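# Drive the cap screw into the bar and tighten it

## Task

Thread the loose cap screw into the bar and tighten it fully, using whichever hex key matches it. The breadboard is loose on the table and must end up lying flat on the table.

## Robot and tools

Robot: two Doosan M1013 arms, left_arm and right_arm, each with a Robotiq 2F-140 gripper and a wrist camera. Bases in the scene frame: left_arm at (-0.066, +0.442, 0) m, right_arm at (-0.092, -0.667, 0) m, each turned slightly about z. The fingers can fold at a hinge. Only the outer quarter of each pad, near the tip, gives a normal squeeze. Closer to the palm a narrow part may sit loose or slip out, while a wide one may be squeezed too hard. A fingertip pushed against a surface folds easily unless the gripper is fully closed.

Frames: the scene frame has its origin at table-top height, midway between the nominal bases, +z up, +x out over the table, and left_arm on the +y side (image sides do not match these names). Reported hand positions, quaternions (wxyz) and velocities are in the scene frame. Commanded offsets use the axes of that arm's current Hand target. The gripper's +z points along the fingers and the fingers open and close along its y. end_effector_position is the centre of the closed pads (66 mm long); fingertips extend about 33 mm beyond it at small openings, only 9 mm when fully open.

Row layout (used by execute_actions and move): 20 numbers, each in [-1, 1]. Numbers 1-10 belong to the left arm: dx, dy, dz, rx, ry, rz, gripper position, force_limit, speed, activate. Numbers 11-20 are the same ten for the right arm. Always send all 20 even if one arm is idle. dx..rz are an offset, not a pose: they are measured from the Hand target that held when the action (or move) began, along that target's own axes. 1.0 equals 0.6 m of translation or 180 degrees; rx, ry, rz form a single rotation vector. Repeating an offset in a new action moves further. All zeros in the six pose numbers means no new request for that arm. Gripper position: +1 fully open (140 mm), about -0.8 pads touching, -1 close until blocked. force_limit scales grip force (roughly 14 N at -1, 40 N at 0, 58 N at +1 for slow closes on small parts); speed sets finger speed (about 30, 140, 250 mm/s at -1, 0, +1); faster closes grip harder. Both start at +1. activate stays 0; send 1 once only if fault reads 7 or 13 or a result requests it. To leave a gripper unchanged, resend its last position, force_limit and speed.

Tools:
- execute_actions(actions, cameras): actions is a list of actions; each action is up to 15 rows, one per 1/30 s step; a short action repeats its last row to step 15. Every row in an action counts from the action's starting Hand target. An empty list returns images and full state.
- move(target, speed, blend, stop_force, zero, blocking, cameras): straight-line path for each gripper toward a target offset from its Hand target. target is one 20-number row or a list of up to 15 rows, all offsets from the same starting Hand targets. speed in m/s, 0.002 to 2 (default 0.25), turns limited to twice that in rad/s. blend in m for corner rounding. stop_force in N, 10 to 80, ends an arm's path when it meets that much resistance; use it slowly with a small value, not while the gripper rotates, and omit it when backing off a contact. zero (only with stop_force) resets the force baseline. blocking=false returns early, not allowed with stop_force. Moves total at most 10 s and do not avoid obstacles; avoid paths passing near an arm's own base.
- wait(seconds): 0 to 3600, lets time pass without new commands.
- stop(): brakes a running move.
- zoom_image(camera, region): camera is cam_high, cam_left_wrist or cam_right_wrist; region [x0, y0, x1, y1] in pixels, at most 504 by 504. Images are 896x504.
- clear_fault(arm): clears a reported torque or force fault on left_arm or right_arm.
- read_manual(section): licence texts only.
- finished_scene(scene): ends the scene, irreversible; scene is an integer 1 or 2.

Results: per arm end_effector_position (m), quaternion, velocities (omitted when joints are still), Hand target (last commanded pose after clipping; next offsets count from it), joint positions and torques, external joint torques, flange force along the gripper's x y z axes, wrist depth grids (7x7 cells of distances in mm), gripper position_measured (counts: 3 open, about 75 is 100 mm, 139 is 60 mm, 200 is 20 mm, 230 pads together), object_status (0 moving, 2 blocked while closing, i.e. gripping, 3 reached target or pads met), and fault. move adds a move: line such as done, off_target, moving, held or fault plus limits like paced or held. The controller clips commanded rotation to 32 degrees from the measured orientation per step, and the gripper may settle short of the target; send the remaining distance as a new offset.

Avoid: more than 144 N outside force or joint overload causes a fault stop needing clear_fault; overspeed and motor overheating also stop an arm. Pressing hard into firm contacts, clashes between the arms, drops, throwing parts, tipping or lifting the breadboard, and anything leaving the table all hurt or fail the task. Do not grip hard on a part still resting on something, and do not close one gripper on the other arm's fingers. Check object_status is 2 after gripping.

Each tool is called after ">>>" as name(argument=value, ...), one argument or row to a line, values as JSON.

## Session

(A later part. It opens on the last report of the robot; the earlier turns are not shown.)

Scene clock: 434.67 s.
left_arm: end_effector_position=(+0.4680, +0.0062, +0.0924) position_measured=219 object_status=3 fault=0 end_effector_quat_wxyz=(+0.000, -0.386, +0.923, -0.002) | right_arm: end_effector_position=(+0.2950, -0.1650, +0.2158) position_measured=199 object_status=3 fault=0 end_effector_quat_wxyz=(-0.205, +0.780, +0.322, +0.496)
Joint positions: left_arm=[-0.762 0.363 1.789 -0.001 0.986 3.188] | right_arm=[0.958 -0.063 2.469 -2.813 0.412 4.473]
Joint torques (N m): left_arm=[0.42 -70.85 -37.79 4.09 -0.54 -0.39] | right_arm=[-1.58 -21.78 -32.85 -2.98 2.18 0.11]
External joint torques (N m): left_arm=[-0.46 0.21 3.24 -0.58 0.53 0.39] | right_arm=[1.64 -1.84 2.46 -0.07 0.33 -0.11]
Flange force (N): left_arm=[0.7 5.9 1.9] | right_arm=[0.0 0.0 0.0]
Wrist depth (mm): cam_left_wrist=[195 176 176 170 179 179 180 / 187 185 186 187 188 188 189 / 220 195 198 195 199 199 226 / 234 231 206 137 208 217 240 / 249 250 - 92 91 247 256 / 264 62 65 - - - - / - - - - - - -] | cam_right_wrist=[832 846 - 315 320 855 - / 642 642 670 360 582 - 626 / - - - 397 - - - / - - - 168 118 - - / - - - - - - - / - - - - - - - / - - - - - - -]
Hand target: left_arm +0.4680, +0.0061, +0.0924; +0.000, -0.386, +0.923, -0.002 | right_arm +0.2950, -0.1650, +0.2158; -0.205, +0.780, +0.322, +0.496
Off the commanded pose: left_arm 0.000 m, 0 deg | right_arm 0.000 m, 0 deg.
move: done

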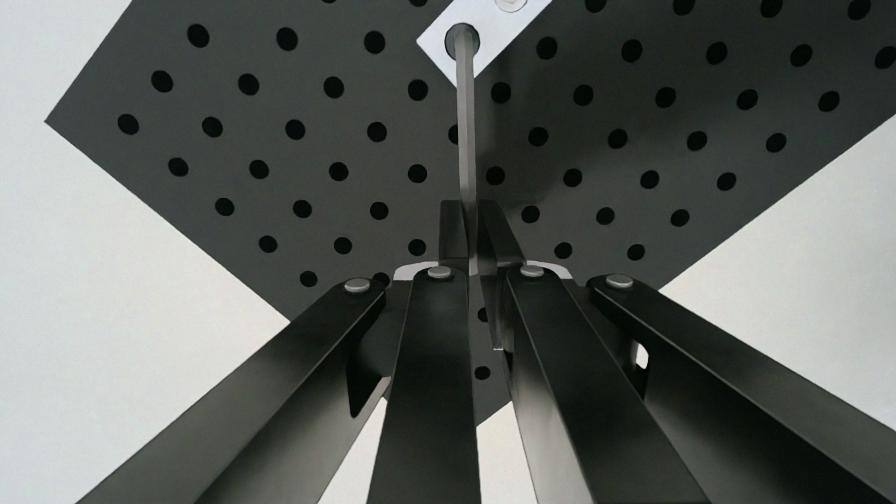

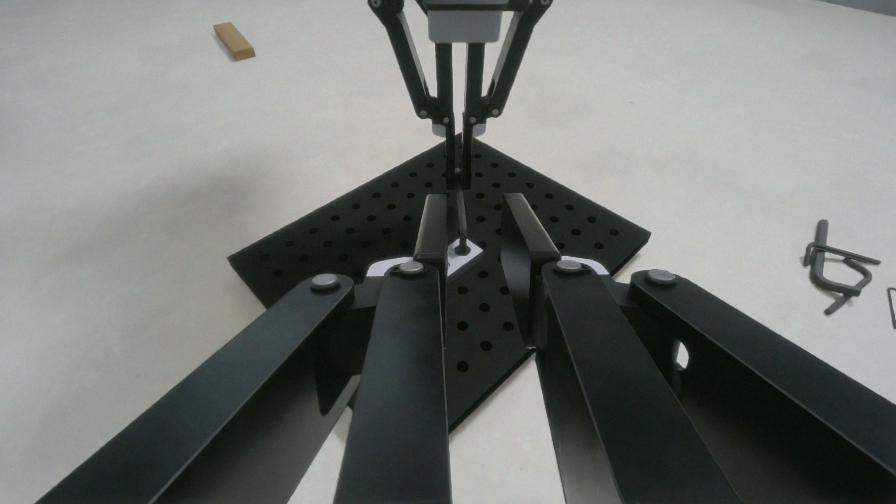

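>>> execute_actions(
  actions=[
    [[0,0,0,0,0,0,-0.98,0.5,-1,0,0,0,0,0,0,0,-0.55,-0.5,0,0]],
  ],
)

>>> move(
  target=[0.0003,-0.01,0,0,0,0.0265,-0.98,0.5,-1,0,0,0,0,0,0,0,-0.55,-0.5,0,0],
  speed=0.03,
)

>>> move(
  target=[0.0003,-0.01,0,0,0,0.0265,-0.98,0.5,-1,0,0,0,0,0,0,0,-0.55,-0.5,0,0],
  speed=0.03,
  cameras=["cam_left_wrist","cam_right_wrist"],
)

Scene clock: 435.90 s.
left_arm: end_effector_position=(+0.4680, +0.0061, +0.0924) position_measured=224 object_status=0 fault=0 end_effector_quat_wxyz=(+0.000, -0.386, +0.923, -0.002) | right_arm: end_effector_position=(+0.2950, -0.1650, +0.2158) position_measured=199 object_status=3 fault=0 end_effector_quat_wxyz=(-0.205, +0.780, +0.322, +0.496)
Joint positions: left_arm=[-0.762 0.363 1.789 -0.001 0.986 3.188] | right_arm=[0.958 -0.063 2.469 -2.813 0.412 4.473]
Joint torques (N m): left_arm=[-0.2 -67.59 -32.57 4.55 1.15 0.35] | right_arm=[-1.88 -21.61 -32.68 -3.01 2.2 0.04]
External joint torques (N m): left_arm=[0.23 -3.4 -2.04 -1.03 -1.16 -0.35] | right_arm=[1.95 -2 2.43 -0.04 0.3 -0.04]
Flange force (N): left_arm=[0.3 1.3 -2.7] | right_arm=[0.0 0.0 0.0]
Wrist depth (mm): cam_left_wrist=[197 176 177 171 179 179 180 / 187 185 187 186 188 189 189 / 222 197 196 195 199 199 226 / 234 232 207 137 208 216 240 / 250 249 - 92 88 249 256 / 261 62 65 - - - 269 / - - - - - - -] | cam_right_wrist=[- - - 316 727 810 782 / - - 664 360 637 621 - / - - - 401 513 - 501 / - - - 167 114 - 437 / - - - - - - - / - - - - - - - / - - - - - - -]
Hand target: left_arm +0.4680, +0.0061, +0.0924; +0.000, -0.386, +0.923, -0.002 | right_arm +0.2950, -0.1650, +0.2158; -0.205, +0.780, +0.322, +0.496
Off the commanded pose: left_arm 0.000 m, 0 deg | right_arm 0.000 m, 0 deg.

Scene clock: 437.57 s.
left_arm: end_effector_position=(+0.4721, +0.0018, +0.0924) position_measured=224 object_status=2 fault=0 end_effector_quat_wxyz=(+0.000, -0.347, +0.938, -0.002) | right_arm: end_effector_position=(+0.2950, -0.1650, +0.2158) position_measured=199 object_status=3 fault=0 end_effector_quat_wxyz=(-0.205, +0.780, +0.322, +0.496)
Joint positions: left_arm=[-0.762 0.371 1.777 -0.001 0.99 3.27] | right_arm=[0.958 -0.063 2.469 -2.813 0.412 4.473]
Joint torques (N m): left_arm=[-7.1 -68.27 -50.69 2.37 -9.88 0.61] | right_arm=[-1.55 -21.78 -32.62 -3.01 2.16 0.14]
External joint torques (N m): left_arm=[7.04 -3.06 16.11 1.14 9.87 -0.61] | right_arm=[1.6 -1.74 2.29 -0.04 0.35 -0.14]
Flange force (N): left_arm=[-3.8 31.3 -6.7] | right_arm=[0.0 0.0 0.0]
Wrist depth (mm): cam_left_wrist=[198 176 176 169 179 180 180 / 204 185 184 184 188 189 190 / 217 196 197 196 198 200 227 / 234 213 204 137 208 241 240 / 248 249 77 92 88 91 256 / 260 62 65 - - - 272 / - - - - - - -] | cam_right_wrist=[886 - 816 319 768 880 - / - 642 649 357 - - 644 / - 534 519 - - 523 490 / 427 446 392 166 401 - 453 / 399 - - - - - - / - - - - - - - / - - - - - - -]
Hand target: left_arm +0.4721, +0.0018, +0.0924; +0.000, -0.347, +0.938, -0.002 | right_arm +0.2950, -0.1650, +0.2158; -0.205, +0.780, +0.322, +0.496
Off the commanded pose: left_arm 0.000 m, 0 deg | right_arm 0.000 m, 0 deg.
move: done

Scene clock: 439.23 s.
left_arm: end_effector_position=(+0.4759, -0.0029, +0.0924) position_measured=224 object_status=2 fault=0 end_effector_quat_wxyz=(+0.000, -0.308, +0.952, -0.002) | right_arm: end_effector_position=(+0.2950, -0.1650, +0.2158) position_measured=199 object_status=3 fault=0 end_effector_quat_wxyz=(-0.205, +0.780, +0.322, +0.496)
Joint positions: left_arm=[-0.764 0.38 1.765 -0.001 0.994 3.352] | right_arm=[0.958 -0.063 2.469 -2.813 0.412 4.473]
Joint torques (N m): left_arm=[-6.68 -69.37 -51.88 2.94 -10.29 1.07] | right_arm=[-1.57 -21.87 -32.42 -3 2.21 0.11]
External joint torques (N m): left_arm=[6.67 -2.98 17.21 0.58 10.29 -1.07] | right_arm=[1.54 -1.77 2.06 -0.06 0.31 -0.11]
Flange force (N): left_arm=[0.5 33.1 -6.4] | right_arm=[0.0 0.0 0.0]
Wrist depth (mm): cam_left_wrist=[199 177 176 170 179 180 181 / 206 185 186 186 187 189 194 / 215 196 197 196 199 200 226 / 233 210 206 137 208 237 241 / 248 248 77 76 88 247 257 / 262 62 65 - - - 270 / - - - - - - -] | cam_right_wrist=[- - - 321 - 770 - / - - - 360 - - - / - 518 - 460 430 - 494 / - 441 - 169 123 - 424 / 385 - - - - 95 376 / - - - - - - - / - - - - - - -]
Hand target: left_arm +0.4759, -0.0029, +0.0924; +0.000, -0.308, +0.952, -0.002 | right_arm +0.2950, -0.1650, +0.2158; -0.205, +0.780, +0.322, +0.496
Off the commanded pose: left_arm 0.000 m, 0 deg | right_arm 0.000 m, 0 deg.
move: done

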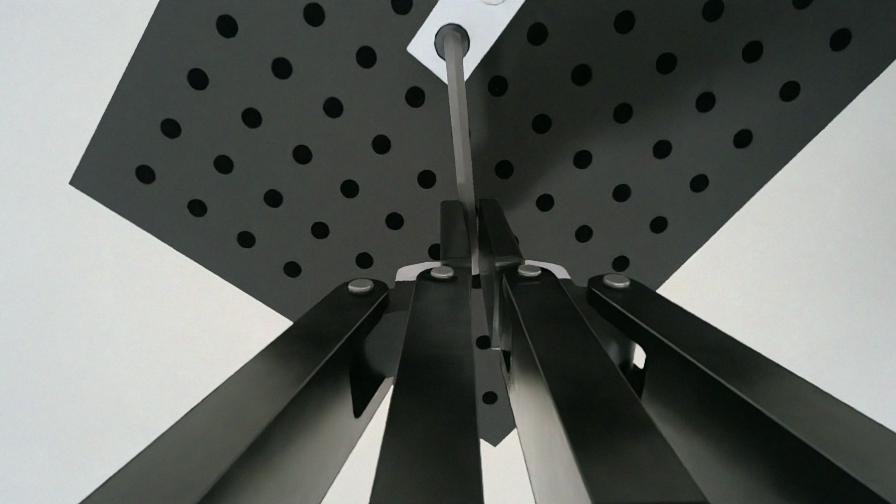

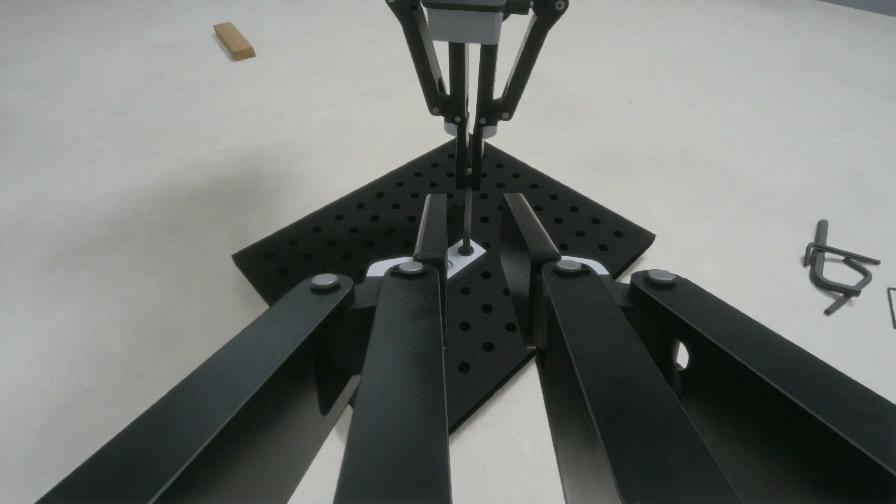

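>>> zoom_image(
  camera="cam_left_wrist",
  region=[390, 0, 550, 160],
)

>>> move(
  target=[0.0003,-0.01,0,0,0,0.0265,-0.98,0.5,-1,0,0,0,0,0,0,0,-0.55,-0.5,0,0],
  speed=0.03,
  cameras=["cam_left_wrist","cam_right_wrist"],
)

>>> zoom_image(
  camera="cam_left_wrist",
  region=[390, 0, 550, 160],
)

Scaled by 3.150 from the camera's image (finer frame: 1280x720).

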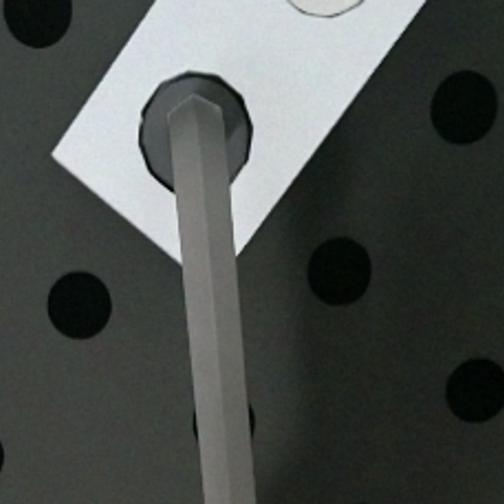

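Scene clock: 442.30 s.
left_arm: end_effector_position=(+0.4793, -0.0078, +0.0924) position_measured=224 object_status=2 fault=0 end_effector_quat_wxyz=(+0.000, -0.268, +0.964, -0.002) | right_arm: end_effector_position=(+0.2950, -0.1650, +0.2158) position_measured=199 object_status=3 fault=0 end_effector_quat_wxyz=(-0.205, +0.780, +0.322, +0.496)
Joint positions: left_arm=[-0.766 0.387 1.753 -0.001 0.998 3.433] | right_arm=[0.958 -0.063 2.469 -2.813 0.412 4.473]
Joint torques (N m): left_arm=[-9.13 -69.33 -50.52 2.19 -9.98 1.48] | right_arm=[-1.38 -21.79 -32.57 -3.04 2.18 0.05]
External joint torques (N m): left_arm=[9.27 -4.01 15.82 1.34 9.99 -1.48] | right_arm=[1.32 -1.77 2.05 -0.03 0.35 -0.05]
Flange force (N): left_arm=[-0.1 32.8 -7.8] | right_arm=[0.0 0.0 0.0]
Wrist depth (mm): cam_left_wrist=[199 178 176 169 178 180 180 / 209 185 186 187 188 189 213 / 216 195 197 195 199 200 227 / 234 208 206 137 207 237 241 / 247 249 82 76 88 248 256 / 262 62 65 - - - 271 / - - - - - - -] | cam_right_wrist=[867 - 846 318 - - - / 663 663 - 364 - - 613 / 550 523 - 402 - 513 - / - 444 - 168 122 435 - / 380 - - - - - - / - - - - - - - / - - - - - - -]
Hand target: left_arm +0.4793, -0.0078, +0.0925; +0.000, -0.268, +0.964, -0.002 | right_arm +0.2950, -0.1650, +0.2158; -0.205, +0.780, +0.322, +0.496
Off the commanded pose: left_arm 0.000 m, 0 deg | right_arm 0.000 m, 0 deg.
move: done

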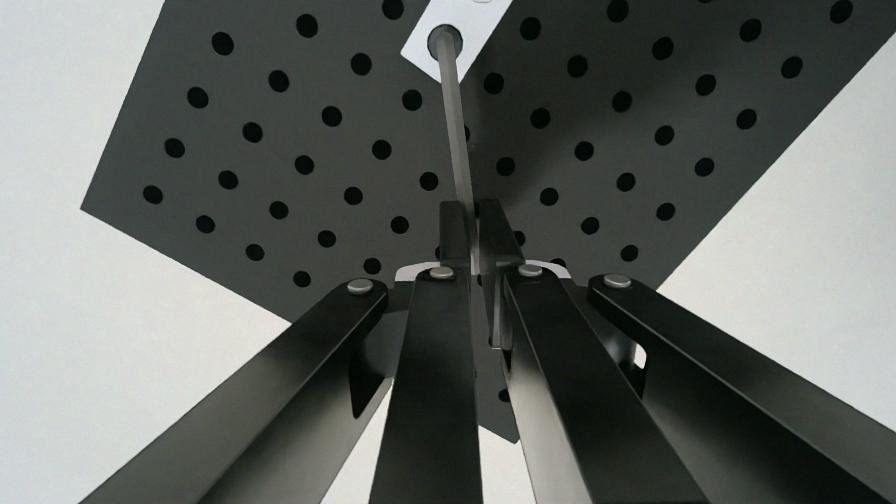

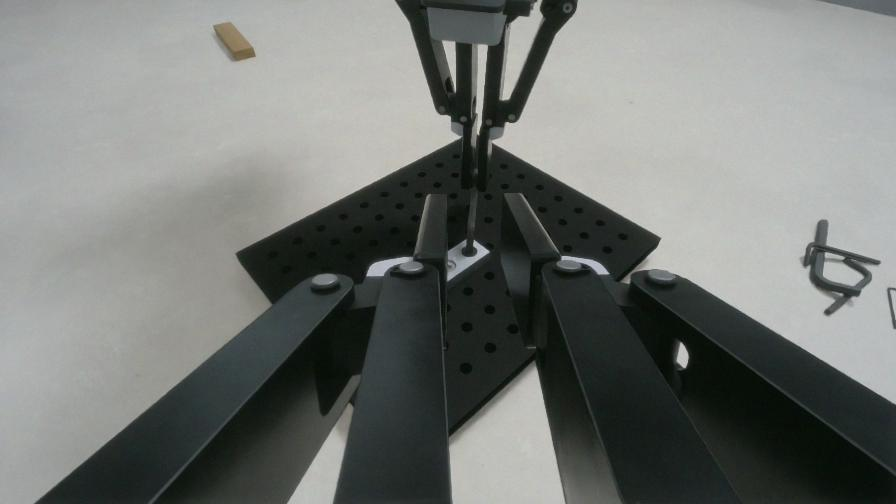

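Scaled by 3.150 from the camera's image (finer frame: 1280x720).

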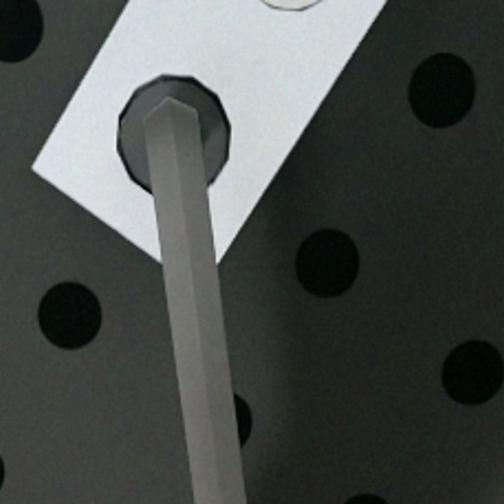

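>>> move(
  target=[0.0003,0.0118,0,0,0,-0.0265,-0.98,0.5,-1,0,0,0,0,0,0,0,-0.55,-0.5,0,0],
  speed=0.05,
)

>>> execute_actions(
  actions=[
    [[0,0,0,0,0,0,-0.5,0.5,-1,0,0,0,0,0,0,0,-0.55,-0.5,0,0]],
  ],
)

>>> move(
  target=[0,0,-0.08,0,0,0,-0.5,0.5,-1,0,0,0,0,0,0,0,-0.55,-0.5,0,0],
  speed=0.1,
  cameras=["cam_left_wrist","cam_right_wrist"],
)

>>> zoom_image(
  camera="cam_right_wrist",
  region=[420, 190, 520, 290],
)

Scene clock: 444.77 s.
left_arm: end_effector_position=(+0.4755, -0.0019, +0.0924) position_measured=224 object_status=2 fault=0 end_effector_quat_wxyz=(+0.000, -0.308, +0.952, -0.002) | right_arm: end_effector_position=(+0.2950, -0.1650, +0.2158) position_measured=199 object_status=3 fault=0 end_effector_quat_wxyz=(-0.205, +0.780, +0.322, +0.496)
Joint positions: left_arm=[-0.763 0.378 1.767 -0.001 0.993 3.353] | right_arm=[0.958 -0.063 2.469 -2.813 0.412 4.473]
Joint torques (N m): left_arm=[12.5 -70.31 -26.89 10.26 5.36 0.86] | right_arm=[-1.44 -21.35 -32.78 -3.02 2.2 0.1]
External joint torques (N m): left_arm=[-12.45 -2.36 -8.01 -6.72 -5.38 -0.86] | right_arm=[1.48 -2.3 2.37 -0.04 0.32 -0.1]
Flange force (N): left_arm=[16.2 -13.2 0.6] | right_arm=[0.0 0.0 0.0]
Wrist depth (mm): cam_left_wrist=[200 179 178 169 177 178 179 / 208 187 187 184 188 190 188 / 220 197 198 199 198 199 225 / 236 214 208 137 207 235 239 / 251 248 77 76 88 246 253 / 265 62 65 - - - 268 / - - - - - - -] | cam_right_wrist=[- 832 - 314 - - - / - 645 635 371 635 630 - / - - - 408 519 - - / 465 448 413 168 123 - 416 / - - - 350 - - - / - - - - - - - / - - - - - - -]
Hand target: left_arm +0.4755, -0.0019, +0.0924; +0.000, -0.308, +0.952, -0.002 | right_arm +0.2950, -0.1650, +0.2158; -0.205, +0.780, +0.322, +0.496
Off the commanded pose: left_arm 0.000 m, 0 deg | right_arm 0.000 m, 0 deg.
move: done

Scene clock: 445.73 s.
left_arm: end_effector_position=(+0.4755, -0.0019, +0.0924) position_measured=192 object_status=0 fault=0 end_effector_quat_wxyz=(+0.000, -0.308, +0.952, -0.002) | right_arm: end_effector_position=(+0.2950, -0.1650, +0.2158) position_measured=199 object_status=3 fault=0 end_effector_quat_wxyz=(-0.205, +0.780, +0.322, +0.496)
Joint positions: left_arm=[-0.763 0.378 1.767 -0.001 0.993 3.353] | right_arm=[0.958 -0.063 2.469 -2.813 0.412 4.473]
Joint torques (N m): left_arm=[-0.52 -72.47 -36.19 3.56 0.37 -0.56] | right_arm=[-1.15 -21.72 -32.71 -3.02 2.17 0.04]
External joint torques (N m): left_arm=[0.5 0.08 1.42 -0.03 -0.37 0.56] | right_arm=[1.16 -1.89 2.52 -0.02 0.33 -0.05]
Flange force (N): left_arm=[-0.7 3.3 1.8] | right_arm=[0.0 0.0 0.0]
Wrist depth (mm): cam_left_wrist=[200 179 177 169 178 179 179 / 206 186 186 187 187 188 190 / 218 197 198 195 198 199 225 / 235 212 207 171 206 236 238 / 250 247 84 221 91 91 254 / 262 62 72 238 - 66 - / - - - 289 - - -] | cam_right_wrist=[- 905 889 322 314 - 738 / - - - 358 624 634 - / - 538 - 403 - - 514 / - 441 401 167 130 435 445 / - - - - - 95 - / - - - - - - - / - - - - - - -]
Hand target: left_arm +0.4755, -0.0019, +0.0924; +0.000, -0.308, +0.952, -0.002 | right_arm +0.2950, -0.1650, +0.2158; -0.205, +0.780, +0.322, +0.496
Off the commanded pose: left_arm 0.000 m, 0 deg | right_arm 0.000 m, 0 deg.

Scene clock: 446.57 s.
left_arm: end_effector_position=(+0.4754, -0.0018, +0.1404) position_measured=192 object_status=3 fault=0 end_effector_quat_wxyz=(+0.000, -0.308, +0.952, -0.002) | right_arm: end_effector_position=(+0.2950, -0.1650, +0.2158) position_measured=199 object_status=3 fault=0 end_effector_quat_wxyz=(-0.205, +0.780, +0.322, +0.496)
Joint positions: left_arm=[-0.763 0.338 1.726 -0.001 1.075 3.353] | right_arm=[0.958 -0.063 2.469 -2.813 0.412 4.473]
Joint torques (N m): left_arm=[-0.56 -69.64 -38.04 3.75 0.26 -0.5] | right_arm=[-1.29 -21.46 -32.68 -3.01 2.19 0.09]
External joint torques (N m): left_arm=[0.77 -0.78 1.57 -0.04 -0.26 0.5] | right_arm=[1.35 -2.05 2.4 -0.04 0.31 -0.09]
Flange force (N): left_arm=[-0.6 4.7 1.3] | right_arm=[0.0 0.0 0.0]
Wrist depth (mm): cam_left_wrist=[242 241 221 212 221 222 224 / 257 237 232 233 233 233 258 / 270 247 246 244 246 267 272 / 287 287 257 254 255 289 294 / 304 298 85 275 92 90 307 / 320 62 72 328 - 66 - / - - - 353 - - -] | cam_right_wrist=[- 846 841 326 780 824 - / - - - 647 583 652 661 / - - 518 479 538 - 505 / - 434 417 168 117 - 434 / - - - - - - 376 / - - - - - - - / - - - - - - -]
Hand target: left_arm +0.4754, -0.0017, +0.1404; +0.000, -0.308, +0.952, -0.002 | right_arm +0.2950, -0.1650, +0.2158; -0.205, +0.780, +0.322, +0.496
Off the commanded pose: left_arm 0.000 m, 0 deg | right_arm 0.000 m, 0 deg.
move: done

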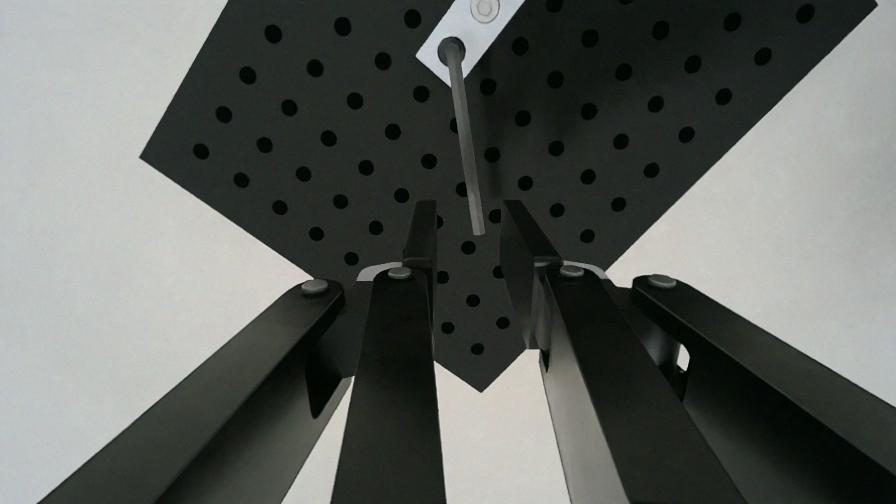

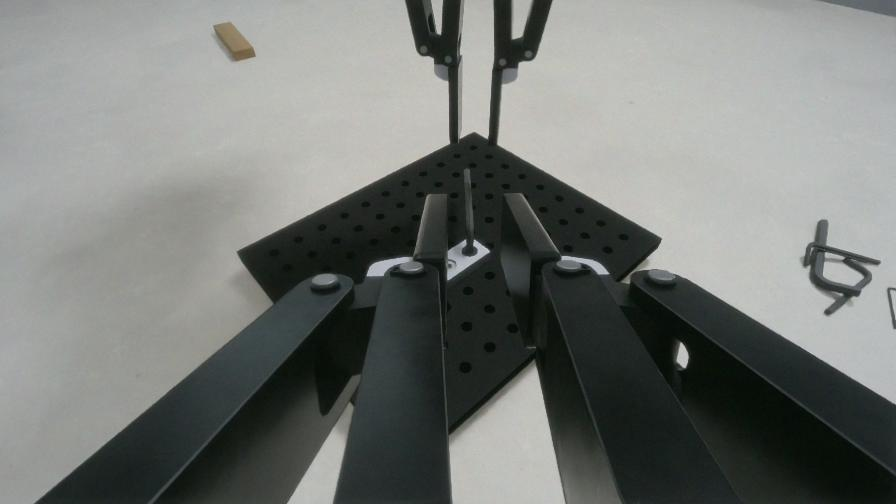

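Scaled by 5.040 from the camera's image (finer frame: 1280x720).

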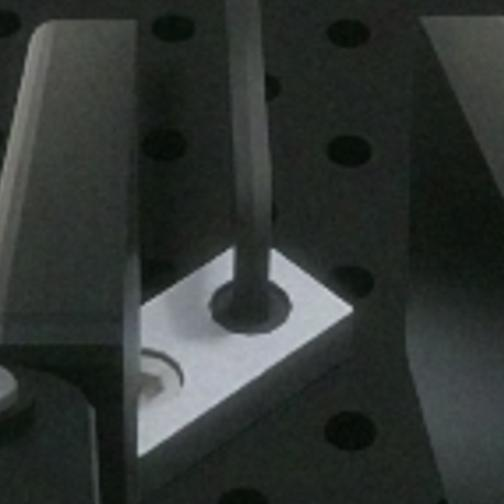

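>>> finished_scene(
  scene=1,
)

The scene is finished: the task was done.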